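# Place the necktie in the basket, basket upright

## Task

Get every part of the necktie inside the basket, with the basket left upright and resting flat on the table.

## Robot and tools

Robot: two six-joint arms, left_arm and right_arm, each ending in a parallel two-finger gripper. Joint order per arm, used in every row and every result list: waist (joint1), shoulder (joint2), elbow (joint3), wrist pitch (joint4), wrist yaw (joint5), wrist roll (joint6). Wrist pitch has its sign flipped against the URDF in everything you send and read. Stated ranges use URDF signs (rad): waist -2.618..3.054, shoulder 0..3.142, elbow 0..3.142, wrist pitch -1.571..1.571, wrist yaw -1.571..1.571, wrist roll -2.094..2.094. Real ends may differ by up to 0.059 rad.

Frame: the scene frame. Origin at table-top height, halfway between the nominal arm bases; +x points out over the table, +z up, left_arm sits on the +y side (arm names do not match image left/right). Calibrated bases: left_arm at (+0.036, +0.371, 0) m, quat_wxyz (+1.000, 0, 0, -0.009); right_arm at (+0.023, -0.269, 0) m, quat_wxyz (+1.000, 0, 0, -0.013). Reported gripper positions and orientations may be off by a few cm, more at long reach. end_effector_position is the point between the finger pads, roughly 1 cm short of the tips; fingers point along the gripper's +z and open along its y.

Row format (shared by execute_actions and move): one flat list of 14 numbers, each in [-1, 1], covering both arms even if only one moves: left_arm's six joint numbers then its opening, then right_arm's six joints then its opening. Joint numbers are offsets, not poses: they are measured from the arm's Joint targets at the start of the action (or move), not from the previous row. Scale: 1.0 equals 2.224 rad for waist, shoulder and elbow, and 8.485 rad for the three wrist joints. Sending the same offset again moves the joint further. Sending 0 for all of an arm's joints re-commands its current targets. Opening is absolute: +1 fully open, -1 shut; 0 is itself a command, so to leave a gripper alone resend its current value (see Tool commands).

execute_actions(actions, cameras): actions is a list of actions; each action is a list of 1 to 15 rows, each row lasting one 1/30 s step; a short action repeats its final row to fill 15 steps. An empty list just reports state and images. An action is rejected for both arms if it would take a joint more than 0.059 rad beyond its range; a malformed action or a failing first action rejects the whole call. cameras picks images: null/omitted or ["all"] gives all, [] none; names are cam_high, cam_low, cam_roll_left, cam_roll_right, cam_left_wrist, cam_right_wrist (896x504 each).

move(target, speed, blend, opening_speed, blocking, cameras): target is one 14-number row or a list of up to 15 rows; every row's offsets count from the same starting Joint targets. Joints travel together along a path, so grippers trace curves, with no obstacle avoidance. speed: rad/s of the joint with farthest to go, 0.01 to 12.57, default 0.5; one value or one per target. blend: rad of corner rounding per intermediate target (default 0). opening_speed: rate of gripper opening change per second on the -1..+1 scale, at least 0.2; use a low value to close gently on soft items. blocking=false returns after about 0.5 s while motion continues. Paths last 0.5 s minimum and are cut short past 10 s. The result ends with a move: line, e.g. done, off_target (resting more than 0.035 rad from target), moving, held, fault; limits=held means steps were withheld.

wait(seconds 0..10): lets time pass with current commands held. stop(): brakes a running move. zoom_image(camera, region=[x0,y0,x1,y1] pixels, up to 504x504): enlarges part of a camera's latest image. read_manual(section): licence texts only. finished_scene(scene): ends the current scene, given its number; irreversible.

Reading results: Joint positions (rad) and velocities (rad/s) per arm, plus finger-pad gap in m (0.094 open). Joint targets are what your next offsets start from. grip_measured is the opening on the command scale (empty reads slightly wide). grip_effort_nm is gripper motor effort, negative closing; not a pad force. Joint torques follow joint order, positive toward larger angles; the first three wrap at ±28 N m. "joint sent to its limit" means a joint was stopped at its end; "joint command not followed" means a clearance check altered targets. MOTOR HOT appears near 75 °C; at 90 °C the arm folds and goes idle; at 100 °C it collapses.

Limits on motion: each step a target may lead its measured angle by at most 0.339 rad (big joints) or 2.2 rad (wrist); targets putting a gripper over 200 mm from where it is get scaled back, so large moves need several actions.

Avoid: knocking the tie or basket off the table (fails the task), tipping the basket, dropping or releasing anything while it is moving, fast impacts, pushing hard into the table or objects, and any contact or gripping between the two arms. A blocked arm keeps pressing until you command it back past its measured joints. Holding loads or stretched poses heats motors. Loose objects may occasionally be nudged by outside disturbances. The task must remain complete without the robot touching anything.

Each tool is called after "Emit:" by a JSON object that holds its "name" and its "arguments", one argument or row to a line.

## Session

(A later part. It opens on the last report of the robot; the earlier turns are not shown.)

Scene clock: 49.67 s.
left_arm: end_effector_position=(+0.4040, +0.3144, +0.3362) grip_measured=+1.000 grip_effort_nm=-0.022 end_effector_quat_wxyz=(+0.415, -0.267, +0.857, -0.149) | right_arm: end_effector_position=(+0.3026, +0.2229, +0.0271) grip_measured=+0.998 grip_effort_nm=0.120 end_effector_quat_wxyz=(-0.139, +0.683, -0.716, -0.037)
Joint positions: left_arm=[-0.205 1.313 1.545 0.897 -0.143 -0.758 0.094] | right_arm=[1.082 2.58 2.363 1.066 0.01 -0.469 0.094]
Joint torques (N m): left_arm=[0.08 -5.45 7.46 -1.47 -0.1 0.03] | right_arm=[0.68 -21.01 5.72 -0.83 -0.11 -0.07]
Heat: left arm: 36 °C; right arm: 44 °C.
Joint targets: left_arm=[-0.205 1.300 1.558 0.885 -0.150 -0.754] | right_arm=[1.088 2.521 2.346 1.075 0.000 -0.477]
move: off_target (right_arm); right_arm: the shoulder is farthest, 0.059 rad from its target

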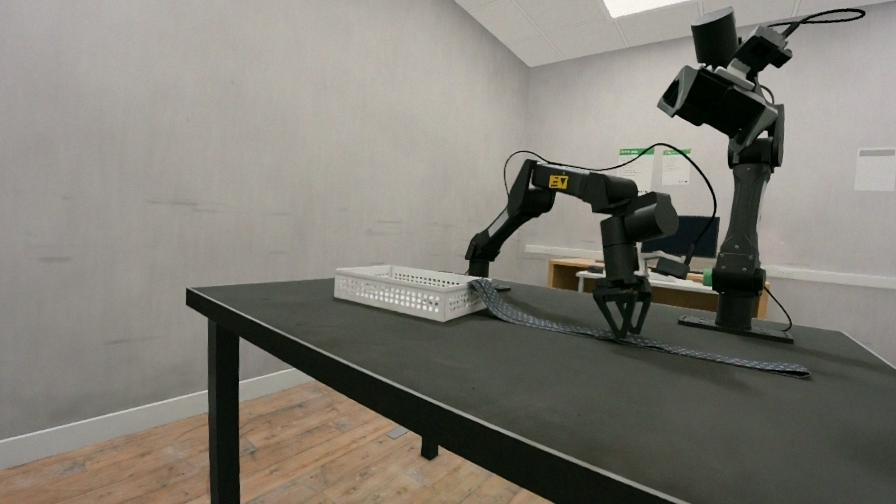

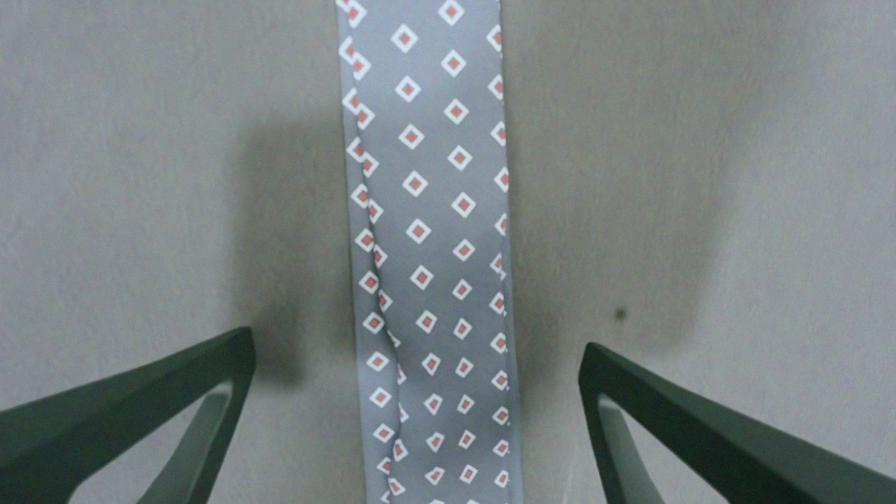

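Emit:
{"name": "move", "arguments": {
  "target": [
    [0,0,0,0,0,0,1,0,0,0.0,0,0,0.026,1],
    [0,0,0,0,0,0,1,0,0.058,0,0.0,0,0.026,1],
    [0,0,0,0,0,0,1,0,0.058,0,0.0,0,0.026,-1]
  ],
  "speed": 0.15,
  "opening_speed": 0.8,
  "cameras": ["cam_low","cam_right_wrist"]
}}

Emit:
{"name": "zoom_image", "arguments": {
  "camera": "cam_low",
  "region": [560, 260, 700, 370]
}}

Scene clock: 56.10 s.
left_arm: end_effector_position=(+0.4040, +0.3144, +0.3362) grip_measured=+1.000 grip_effort_nm=-0.027 end_effector_quat_wxyz=(+0.415, -0.267, +0.857, -0.149) | right_arm: end_effector_position=(+0.2946, +0.2271, +0.0215) grip_measured=-0.972 grip_effort_nm=-0.989 end_effector_quat_wxyz=(+0.126, -0.609, +0.781, +0.062)
Joint positions: left_arm=[-0.205 1.313 1.545 0.897 -0.143 -0.758 0.094] | right_arm=[1.09 2.59 2.363 1.062 -0.015 -0.26 0.001]
Joint torques (N m): left_arm=[0.08 -5.44 7.46 -1.47 -0.09 0.03] | right_arm=[-0.13 -10.92 5.7 -0.78 0.15 0.02]
Motor temperatures (°C): left_arm=[22 31 36 35 21 24 22] | right_arm=[25 47 31 30 26 24 22]
Heat: left arm: 36 °C; right arm: 47 °C.
Joint targets: left_arm=[-0.205 1.300 1.558 0.885 -0.150 -0.754] | right_arm=[1.088 2.650 2.346 1.075 -0.001 -0.256]
move: off_target (right_arm); target 3's new numbers were sent with right_arm's shoulder 0.064 rad from that target; right_arm: the shoulder is farthest, 0.060 rad from its target

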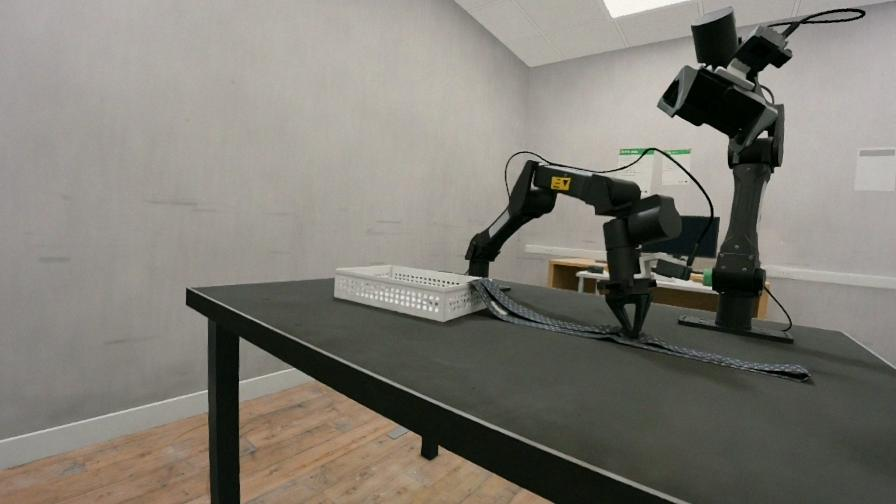

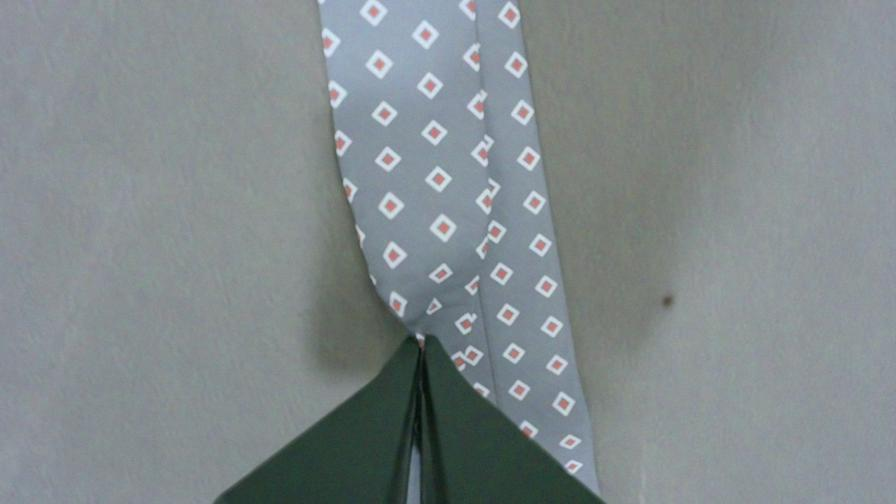

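Scaled by 3.600 (camera's finer frame: 1280x720).

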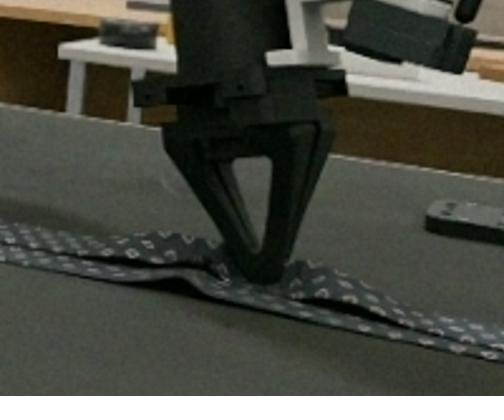

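Emit:
{"name": "move", "arguments": {
  "target": [
    [0,0,0,0,0,0,1,-0.04,-0.2266,0.0234,0.0477,0,0,-1],
    [0,0,0,0,0,0,1,-0.581,-0.5247,-0.383,0.0391,0,-0.111,-1]
  ],
  "speed": 0.6,
  "blend": 0.1
}}

Scene clock: 65.43 s.
left_arm: end_effector_position=(+0.4040, +0.3144, +0.3362) grip_measured=+1.000 grip_effort_nm=-0.032 end_effector_quat_wxyz=(+0.415, -0.267, +0.857, -0.149) | right_arm: end_effector_position=(+0.3026, -0.3332, +0.1948) grip_measured=-0.975 grip_effort_nm=-1.043 end_effector_quat_wxyz=(+0.056, -0.463, +0.883, -0.049)
Joint positions: left_arm=[-0.205 1.313 1.545 0.897 -0.143 -0.758 0.094] | right_arm=[-0.201 1.514 1.507 1.416 0.001 -1.192 0.001]
Joint torques (N m): left_arm=[0.08 -5.42 7.45 -1.47 -0.1 0.03] | right_arm=[-0.34 -9.21 5.63 -0.79 -0.03 -0.07]
Heat: left arm: 36 °C; right arm: 45 °C.
Joint targets: left_arm=[-0.205 1.300 1.558 0.885 -0.150 -0.754] | right_arm=[-0.204 1.483 1.494 1.407 0.000 -1.198]
move: done

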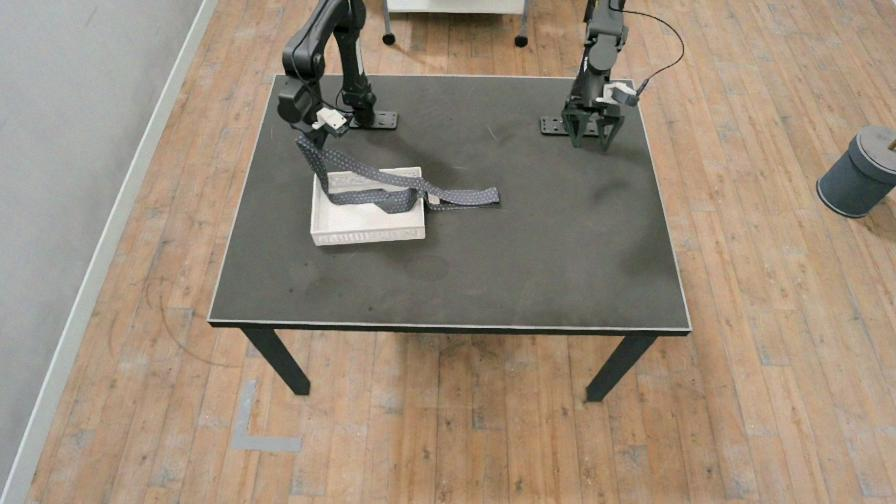

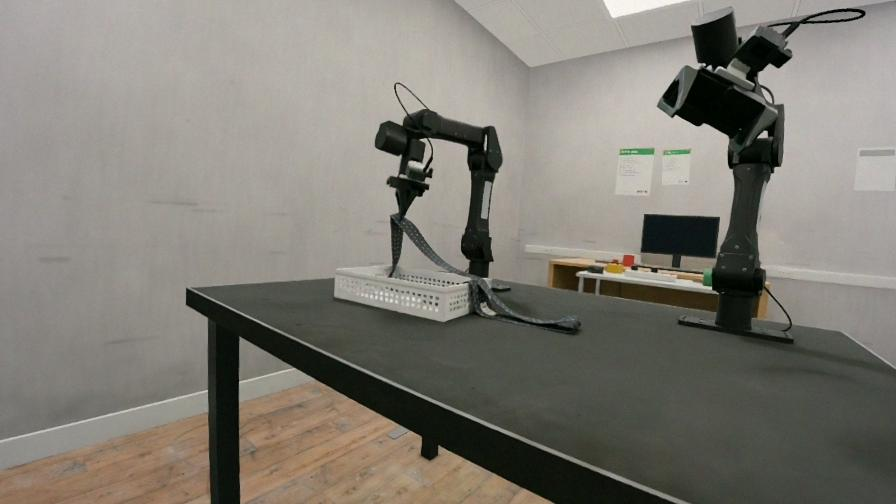

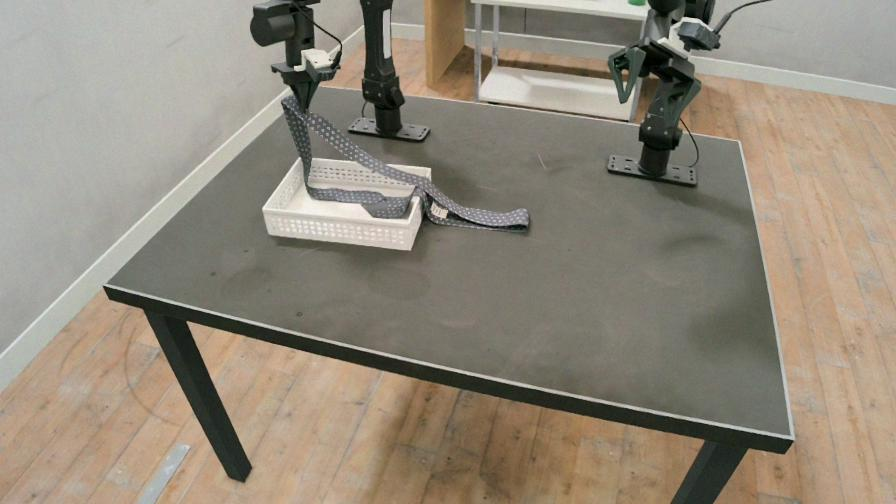

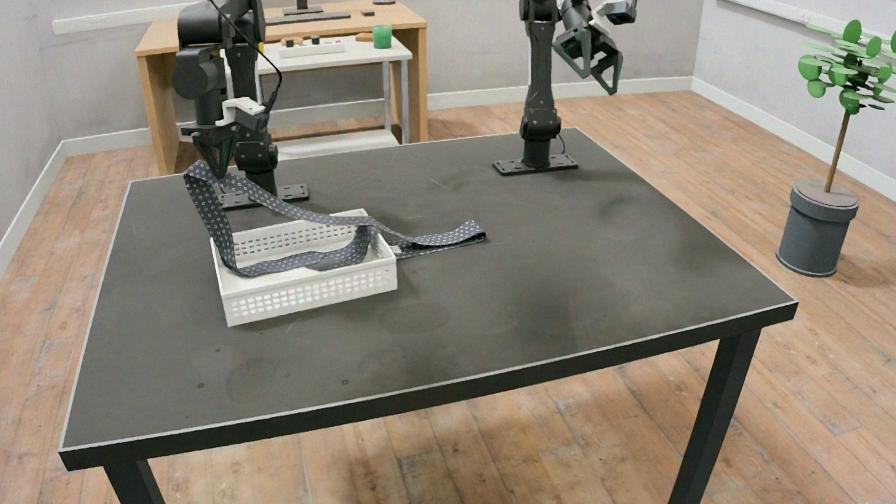

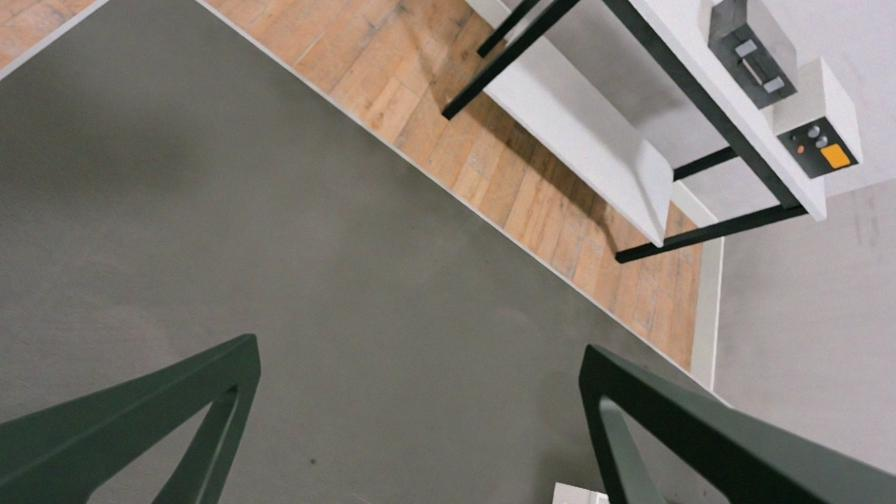

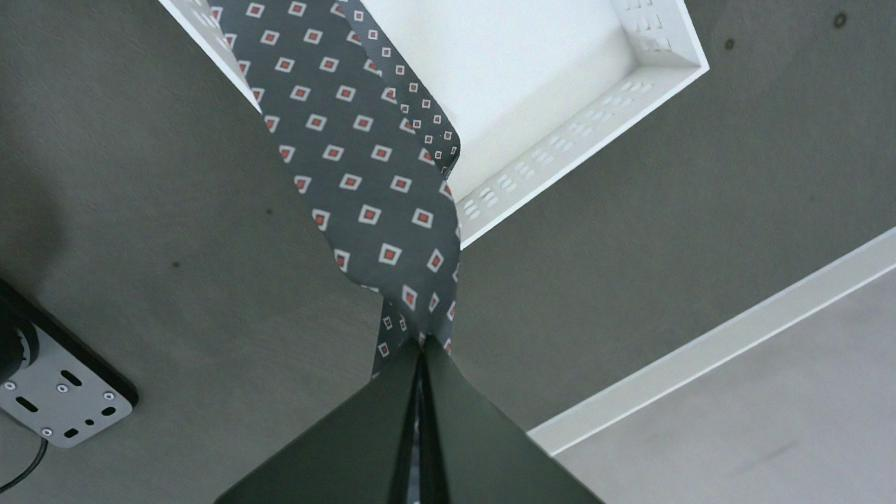

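Emit:
{"name": "move", "arguments": {
  "target": [
    [0,0,0,0,0,0,1,0.0445,0.1118,0.1164,-0.0038,0,0,-1],
    [0,0,0,0,0,0,1,0.0445,0.1058,-0.0973,-0.0532,0,0,-1]
  ],
  "speed": 0.5,
  "cameras": ["cam_high","cam_roll_left","cam_roll_right","cam_right_wrist"]
}}

Scene clock: 70.77 s.
left_arm: end_effector_position=(+0.4040, +0.3144, +0.3362) grip_measured=+1.000 grip_effort_nm=-0.022 end_effector_quat_wxyz=(+0.415, -0.267, +0.857, -0.149) | right_arm: end_effector_position=(+0.3690, -0.3156, +0.0882) grip_measured=-0.975 grip_effort_nm=-1.048 end_effector_quat_wxyz=(+0.069, -0.503, +0.860, -0.055)
Joint positions: left_arm=[-0.205 1.313 1.545 0.897 -0.143 -0.758 0.094] | right_arm=[-0.109 1.715 1.287 0.966 0.001 -1.193 0.001]
Joint torques (N m): left_arm=[0.05 -5.42 7.46 -1.47 -0.1 0.03] | right_arm=[0.42 -8.34 6.12 -0.79 -0.02 -0.03]
Heat: left arm: 36 °C; right arm: 43 °C.
Joint targets: left_arm=[-0.205 1.300 1.558 0.885 -0.150 -0.754] | right_arm=[-0.105 1.718 1.278 0.955 0.000 -1.198]
move: done

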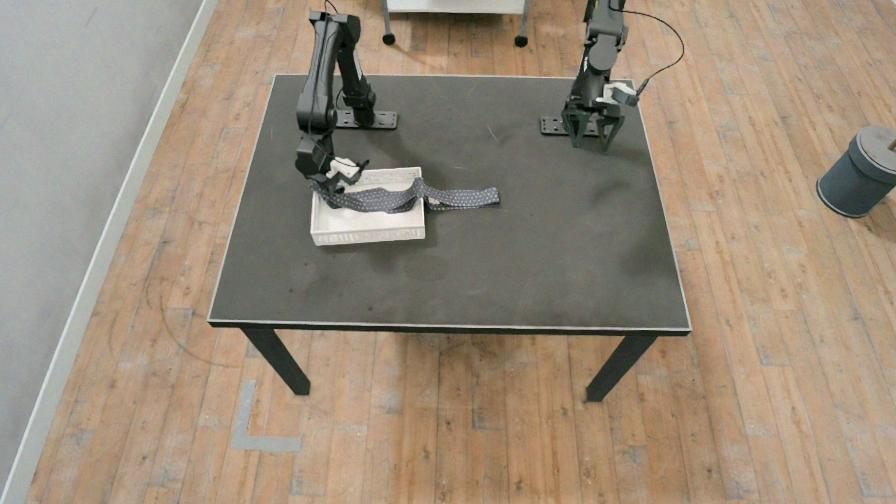

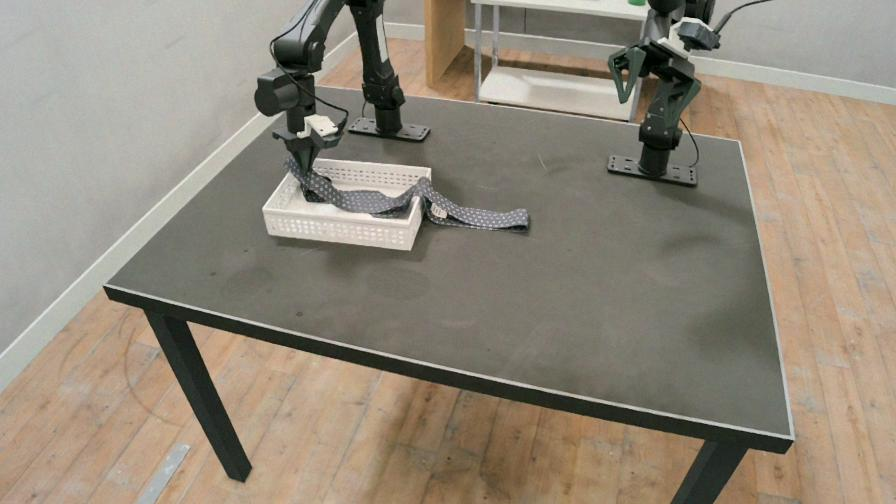

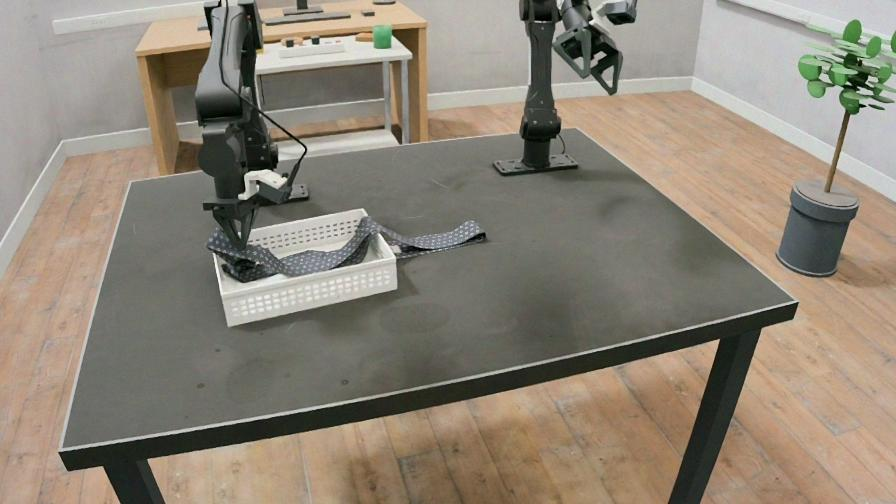

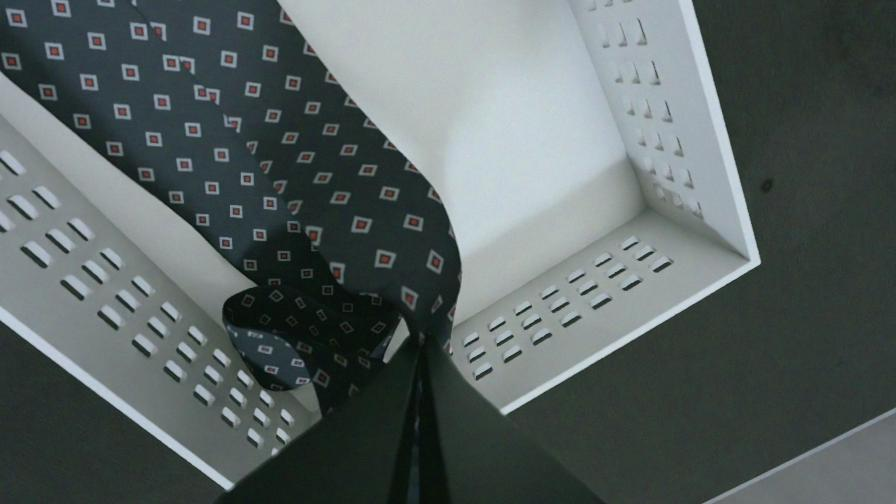

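Emit:
{"name": "move", "arguments": {
  "target": [
    [0,0,0,0,0,0,1,0.045,0.04,0,-0.01,0,0,-1],
    [0,0,0,0,0,0,1,0.045,0.04,0,-0.01,0,0,0]
  ],
  "speed": 0.3,
  "opening_speed": 0.8,
  "cameras": ["cam_roll_left","cam_roll_right","cam_right_wrist"]
}}

Scene clock: 74.33 s.
left_arm: end_effector_position=(+0.4040, +0.3144, +0.3362) grip_measured=+1.000 grip_effort_nm=-0.022 end_effector_quat_wxyz=(+0.415, -0.267, +0.857, -0.149) | right_arm: end_effector_position=(+0.3902, -0.2810, +0.0673) grip_measured=-0.002 grip_effort_nm=0.115 end_effector_quat_wxyz=(+0.077, -0.546, +0.833, -0.055)
Joint positions: left_arm=[-0.205 1.313 1.545 0.897 -0.143 -0.758 0.094] | right_arm=[-0.007 1.788 1.287 0.879 0.001 -1.194 0.047]
Joint torques (N m): left_arm=[0.08 -5.42 7.46 -1.47 -0.1 0.04] | right_arm=[0.27 -7.69 6.05 -0.84 -0.03 -0.03]
Motor temperatures (°C): left_arm=[21 31 36 36 21 24 22] | right_arm=[25 41 30 29 26 24 23]
Heat: left arm: 36 °C; right arm: 41 °C.
Joint targets: left_arm=[-0.205 1.300 1.558 0.885 -0.150 -0.754] | right_arm=[-0.005 1.807 1.278 0.871 0.000 -1.198]
move: done

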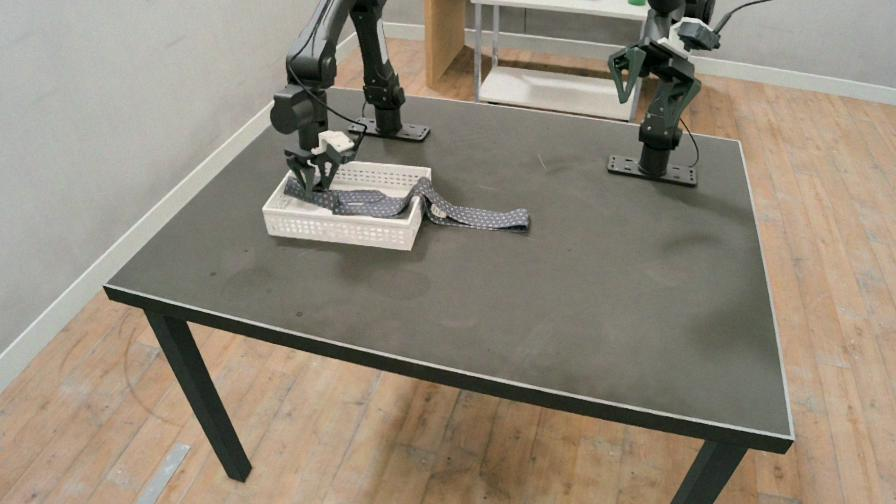

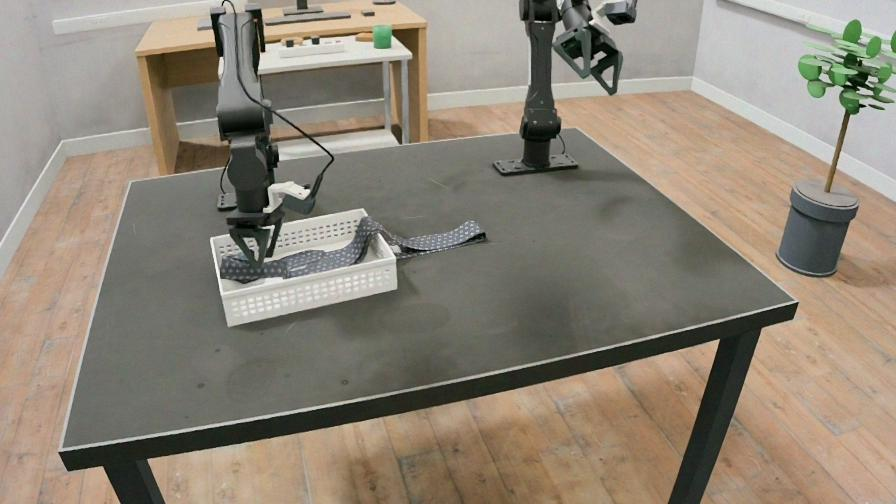

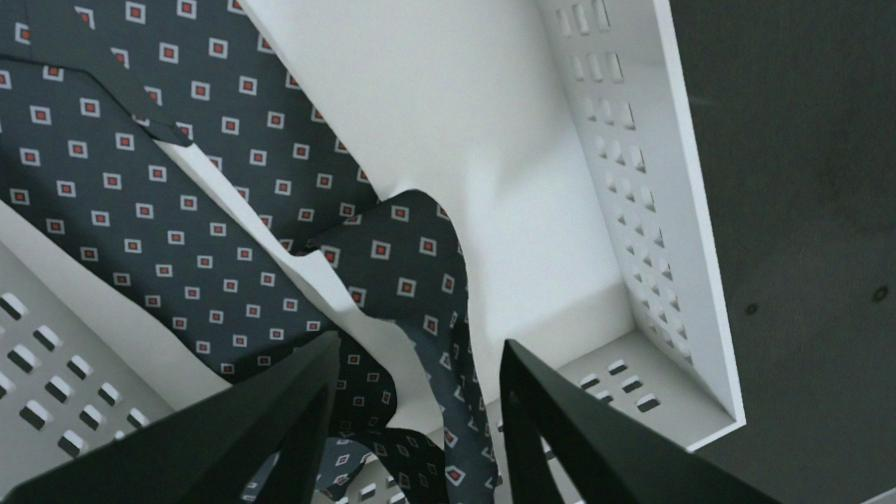

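Emit:
{"name": "move", "arguments": {
  "target": [
    [0,0,0,0,0,0,1,0,-0.0346,0.2136,0.0594,0,0,0],
    [0,0,0,0,0,0,1,0.405,0.1387,0.2687,0.0336,0,0.0705,1]
  ],
  "speed": 0.7,
  "cameras": ["cam_high","cam_low","cam_roll_left","cam_right_wrist"]
}}

Scene clock: 79.60 s.
left_arm: end_effector_position=(+0.4040, +0.3144, +0.3362) grip_measured=+1.000 grip_effort_nm=-0.032 end_effector_quat_wxyz=(+0.415, -0.267, +0.857, -0.149) | right_arm: end_effector_position=(+0.3054, +0.0695, +0.0991) grip_measured=+0.997 grip_effort_nm=0.125 end_effector_quat_wxyz=(-0.075, +0.673, -0.736, -0.008)
Joint positions: left_arm=[-0.205 1.313 1.545 0.897 -0.143 -0.758 0.094] | right_arm=[0.901 2.093 1.842 1.168 0.004 -0.606 0.094]
Joint torques (N m): left_arm=[0.09 -5.44 7.46 -1.47 -0.1 0.04] | right_arm=[-0.49 -10.32 9.95 -0.81 -0.03 0.06]
Heat: left arm: 36 °C; right arm: 40 °C.
Joint targets: left_arm=[-0.205 1.300 1.558 0.885 -0.150 -0.754] | right_arm=[0.896 2.115 1.875 1.155 0.000 -0.600]
move: done

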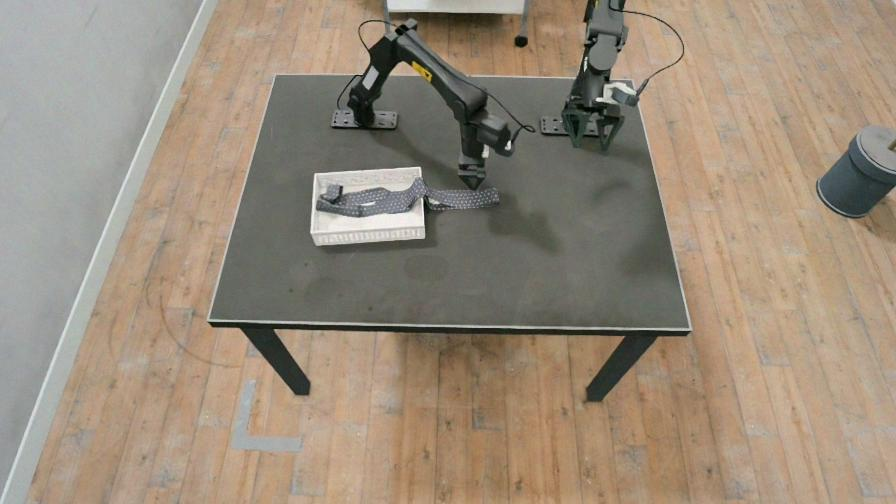

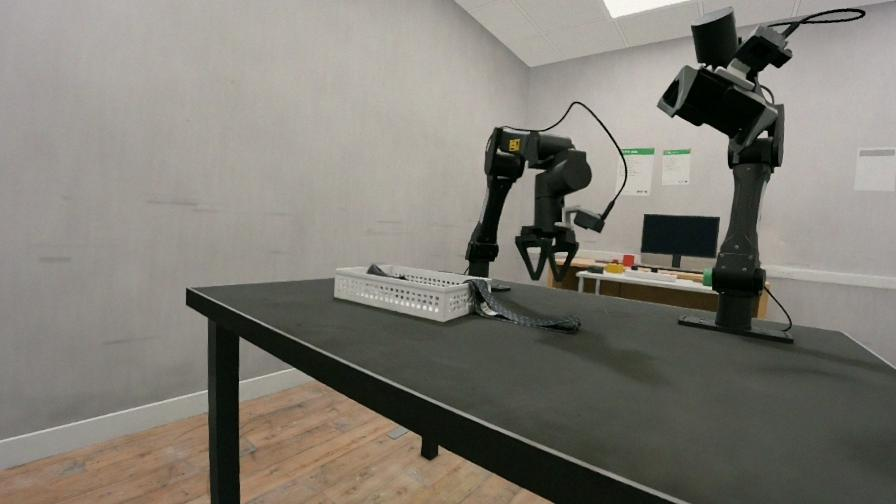

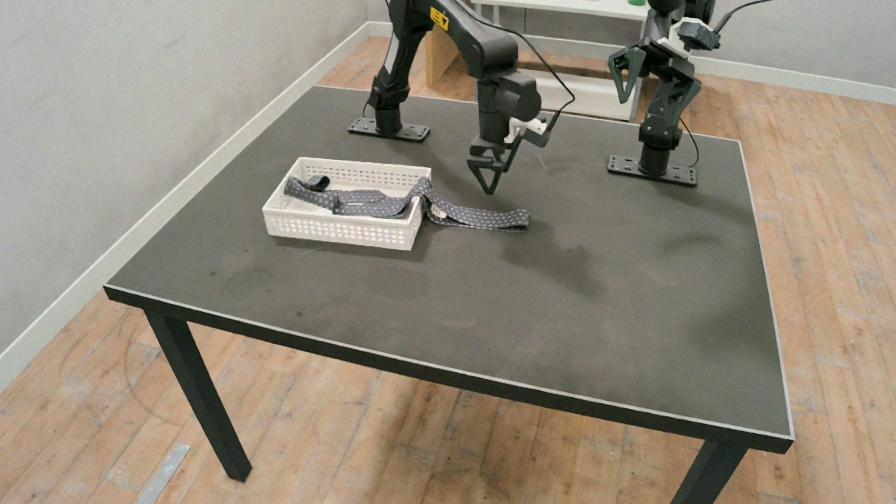

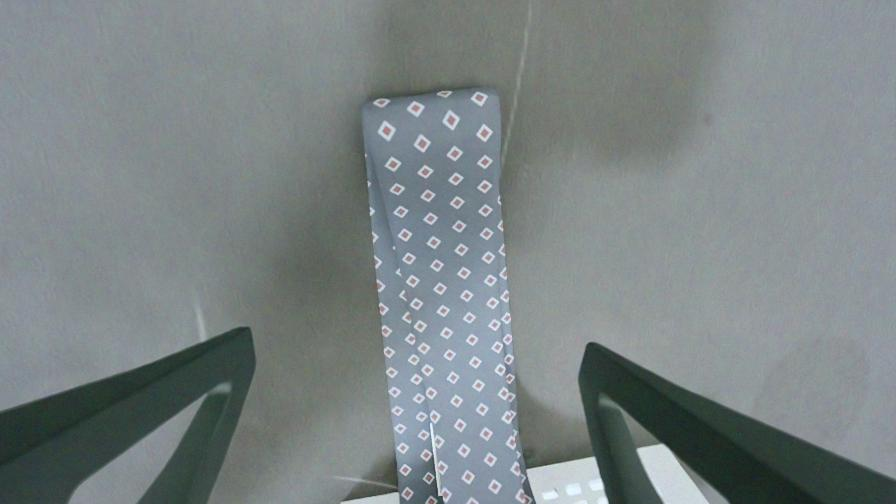

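Emit:
{"name": "move", "arguments": {
  "target": [
    [0,0,0,0,0,0,1,0,0.0418,-0.0872,-0.0337,0,0.01,1],
    [0,0,0,0,0,0,1,0,0.0418,-0.0872,-0.0337,0,0.01,-1]
  ],
  "speed": 0.3,
  "opening_speed": 1,
  "cameras": ["cam_low","cam_right_wrist"]
}}

Scene clock: 85.10 s.
left_arm: end_effector_position=(+0.4040, +0.3144, +0.3362) grip_measured=+1.000 grip_effort_nm=-0.027 end_effector_quat_wxyz=(+0.415, -0.267, +0.857, -0.149) | right_arm: end_effector_position=(+0.3201, +0.0871, +0.0281) grip_measured=-0.991 grip_effort_nm=-0.515 end_effector_quat_wxyz=(+0.097, -0.640, +0.762, +0.015)
Joint positions: left_arm=[-0.205 1.313 1.545 0.897 -0.143 -0.758 0.094] | right_arm=[0.901 2.183 1.691 0.883 0.004 -0.521 0]
Joint torques (N m): left_arm=[0.08 -5.42 7.45 -1.47 -0.1 0.04] | right_arm=[-0.61 -10.63 6 -0.9 -0.07 0.06]
Heat: left arm: 36 °C; right arm: 40 °C.
Joint targets: left_arm=[-0.205 1.300 1.558 0.885 -0.150 -0.754] | right_arm=[0.896 2.208 1.681 0.870 0.000 -0.515]
move: done

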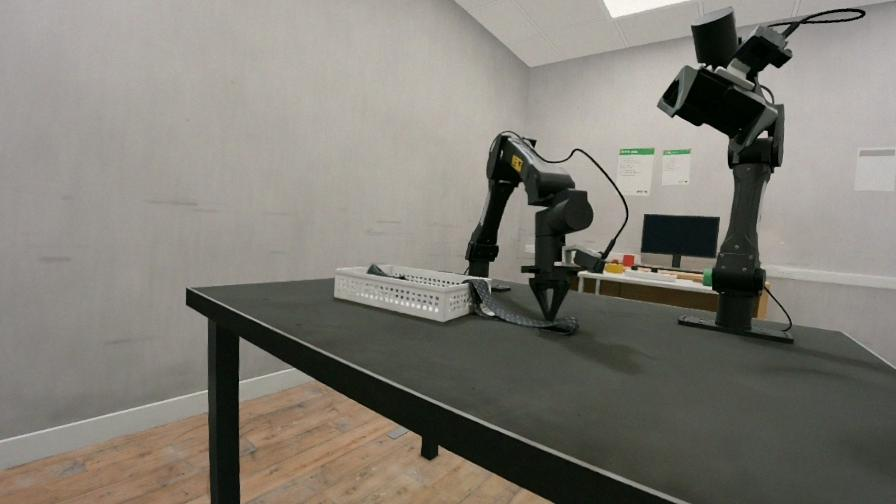

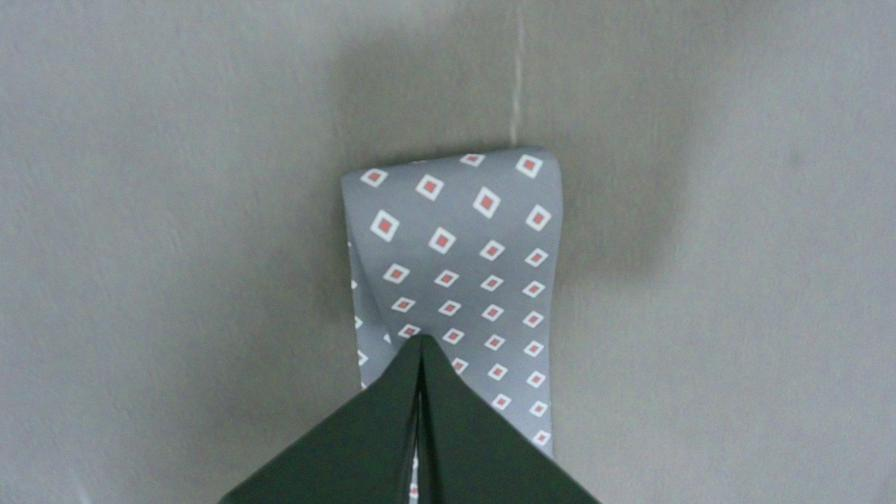

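Emit:
{"name": "move", "arguments": {
  "target": [
    [0,0,0,0,0,0,1,0,0,0,0,0,0,1],
    [0,0,0,0,0,0,1,-0.011,0.024,-0.005,-0.001,0,0.012,1],
    [0,0,0,0,0,0,1,-0.011,0.024,-0.005,-0.001,0,0.012,-1]
  ],
  "speed": 0.2,
  "opening_speed": 1,
  "cameras": ["cam_low","cam_right_wrist"]
}}

Scene clock: 92.17 s.
left_arm: end_effector_position=(+0.4040, +0.3144, +0.3362) grip_measured=+1.000 grip_effort_nm=-0.027 end_effector_quat_wxyz=(+0.415, -0.267, +0.857, -0.149) | right_arm: end_effector_position=(+0.3327, +0.0837, +0.0184) grip_measured=-0.876 grip_effort_nm=-0.965 end_effector_quat_wxyz=(+0.100, -0.589, +0.802, +0.019)
Joint positions: left_arm=[-0.205 1.313 1.545 0.897 -0.143 -0.758 0.094] | right_arm=[0.877 2.208 1.691 0.85 0.007 -0.417 0.006]
Joint torques (N m): left_arm=[0.08 -5.44 7.46 -1.47 -0.1 0.03] | right_arm=[-0.53 -8.57 5.08 -0.68 -0.11 0.03]
Heat: left arm: 36 °C; right arm: 39 °C.
Joint targets: left_arm=[-0.205 1.300 1.558 0.885 -0.150 -0.754] | right_arm=[0.872 2.262 1.670 0.861 0.000 -0.413]
move: off_target (right_arm); target 3's new numbers were sent with right_arm's shoulder 0.057 rad from that target; right_arm: the shoulder is farthest, 0.053 rad from its target

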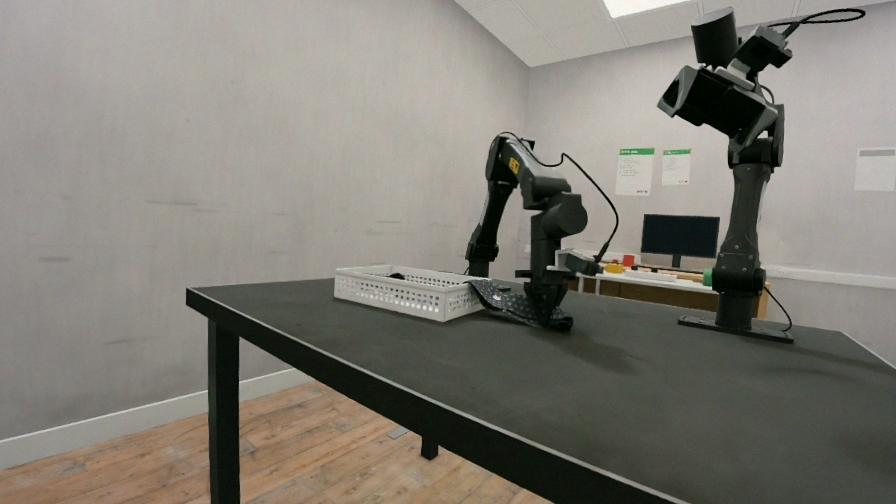

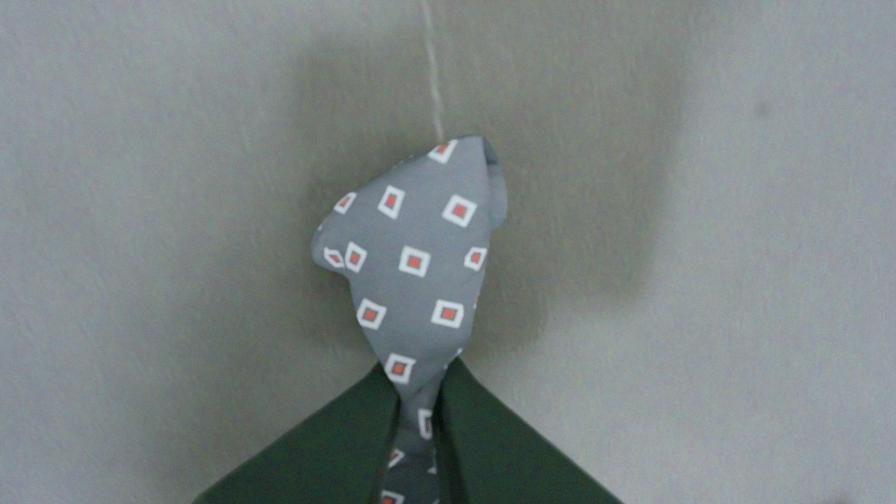

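Emit:
{"name": "move", "arguments": {
  "target": [
    [0,0,0,0,0,0,1,0,-0.0762,0.2505,0.0687,0,0,-1],
    [0,0,0,0,0,0,1,-0.3862,-0.2597,0.013,0.0647,0,-0.0707,-1],
    [0,0,0,0,0,0,1,-0.3862,-0.2583,-0.22,0.0033,0,-0.0707,-1]
  ],
  "speed": 0.6,
  "blend": 0.08,
  "cameras": ["cam_high","cam_low","cam_roll_left","cam_roll_right","cam_right_wrist"]
}}

Scene clock: 99.53 s.
left_arm: end_effector_position=(+0.4040, +0.3144, +0.3362) grip_measured=+1.000 grip_effort_nm=-0.022 end_effector_quat_wxyz=(+0.415, -0.267, +0.857, -0.149) | right_arm: end_effector_position=(+0.3583, -0.2731, +0.0630) grip_measured=-0.911 grip_effort_nm=-1.048 end_effector_quat_wxyz=(+0.061, -0.477, +0.876, -0.038)
Joint positions: left_arm=[-0.205 1.313 1.545 0.897 -0.143 -0.758 0.094] | right_arm=[0.015 1.715 1.189 0.901 0.006 -1.008 0.004]
Joint torques (N m): left_arm=[0.08 -5.44 7.47 -1.47 -0.1 0.04] | right_arm=[-0.31 -10.81 6 -0.8 -0.07 -0.04]
Heat: left arm: 36 °C; right arm: 39 °C.
Joint targets: left_arm=[-0.205 1.300 1.558 0.885 -0.150 -0.754] | right_arm=[0.013 1.687 1.181 0.889 0.000 -1.013]
move: done

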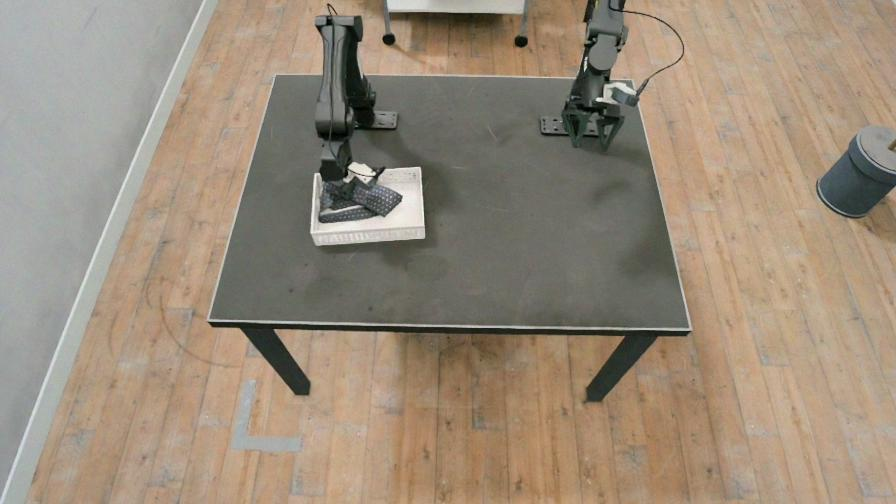

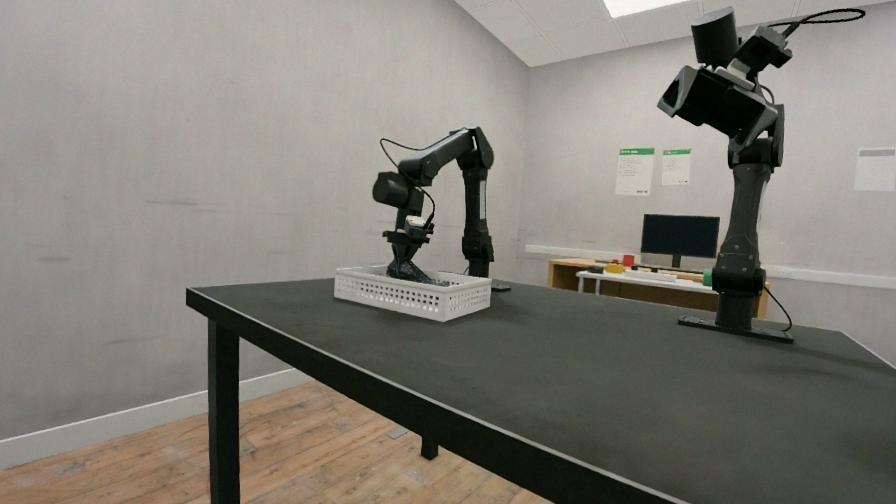

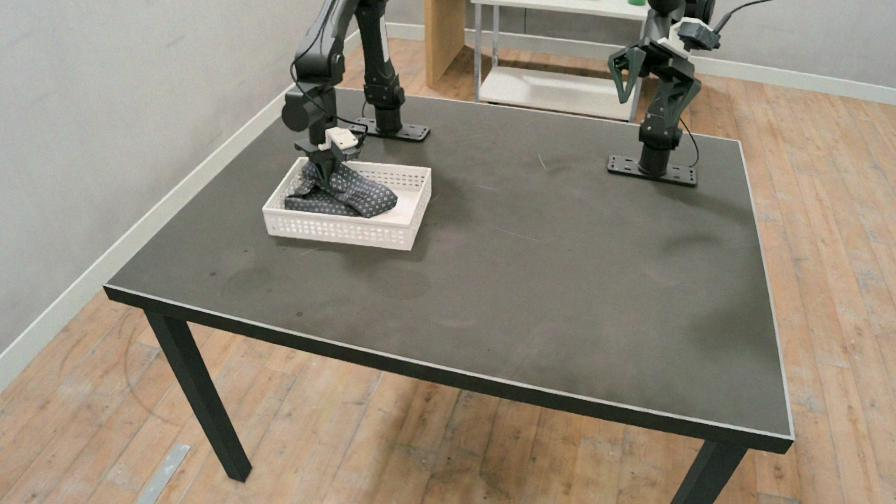

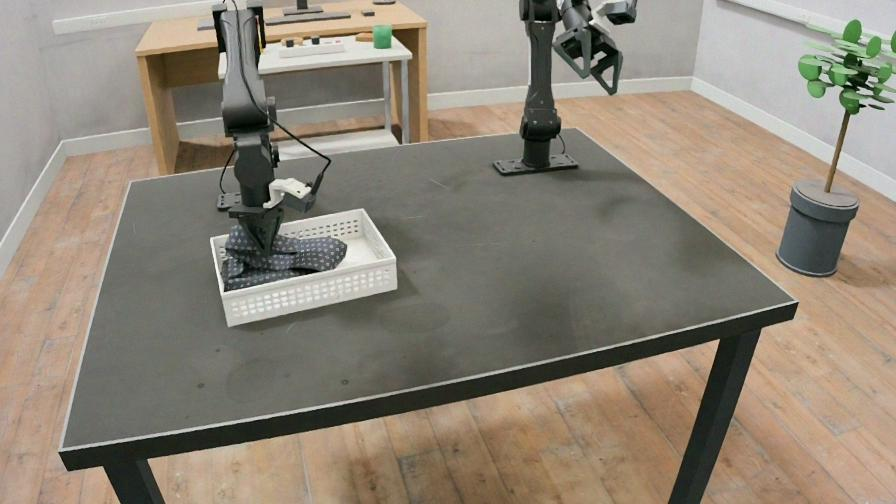

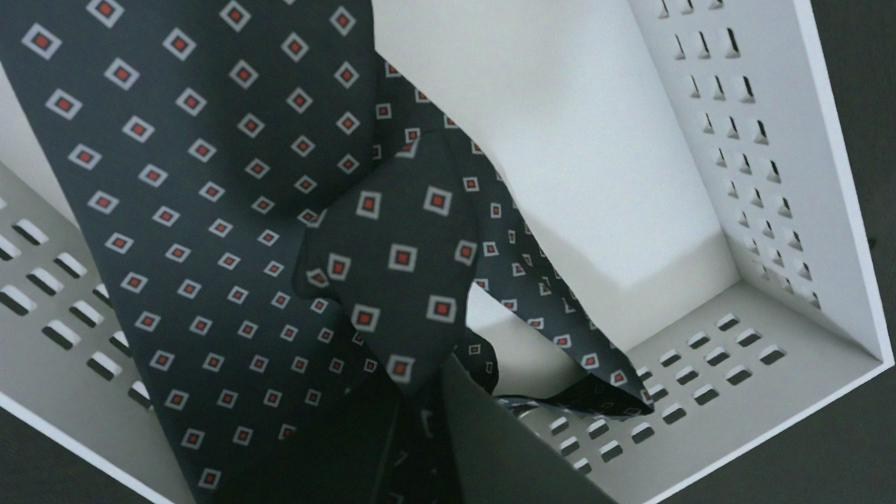

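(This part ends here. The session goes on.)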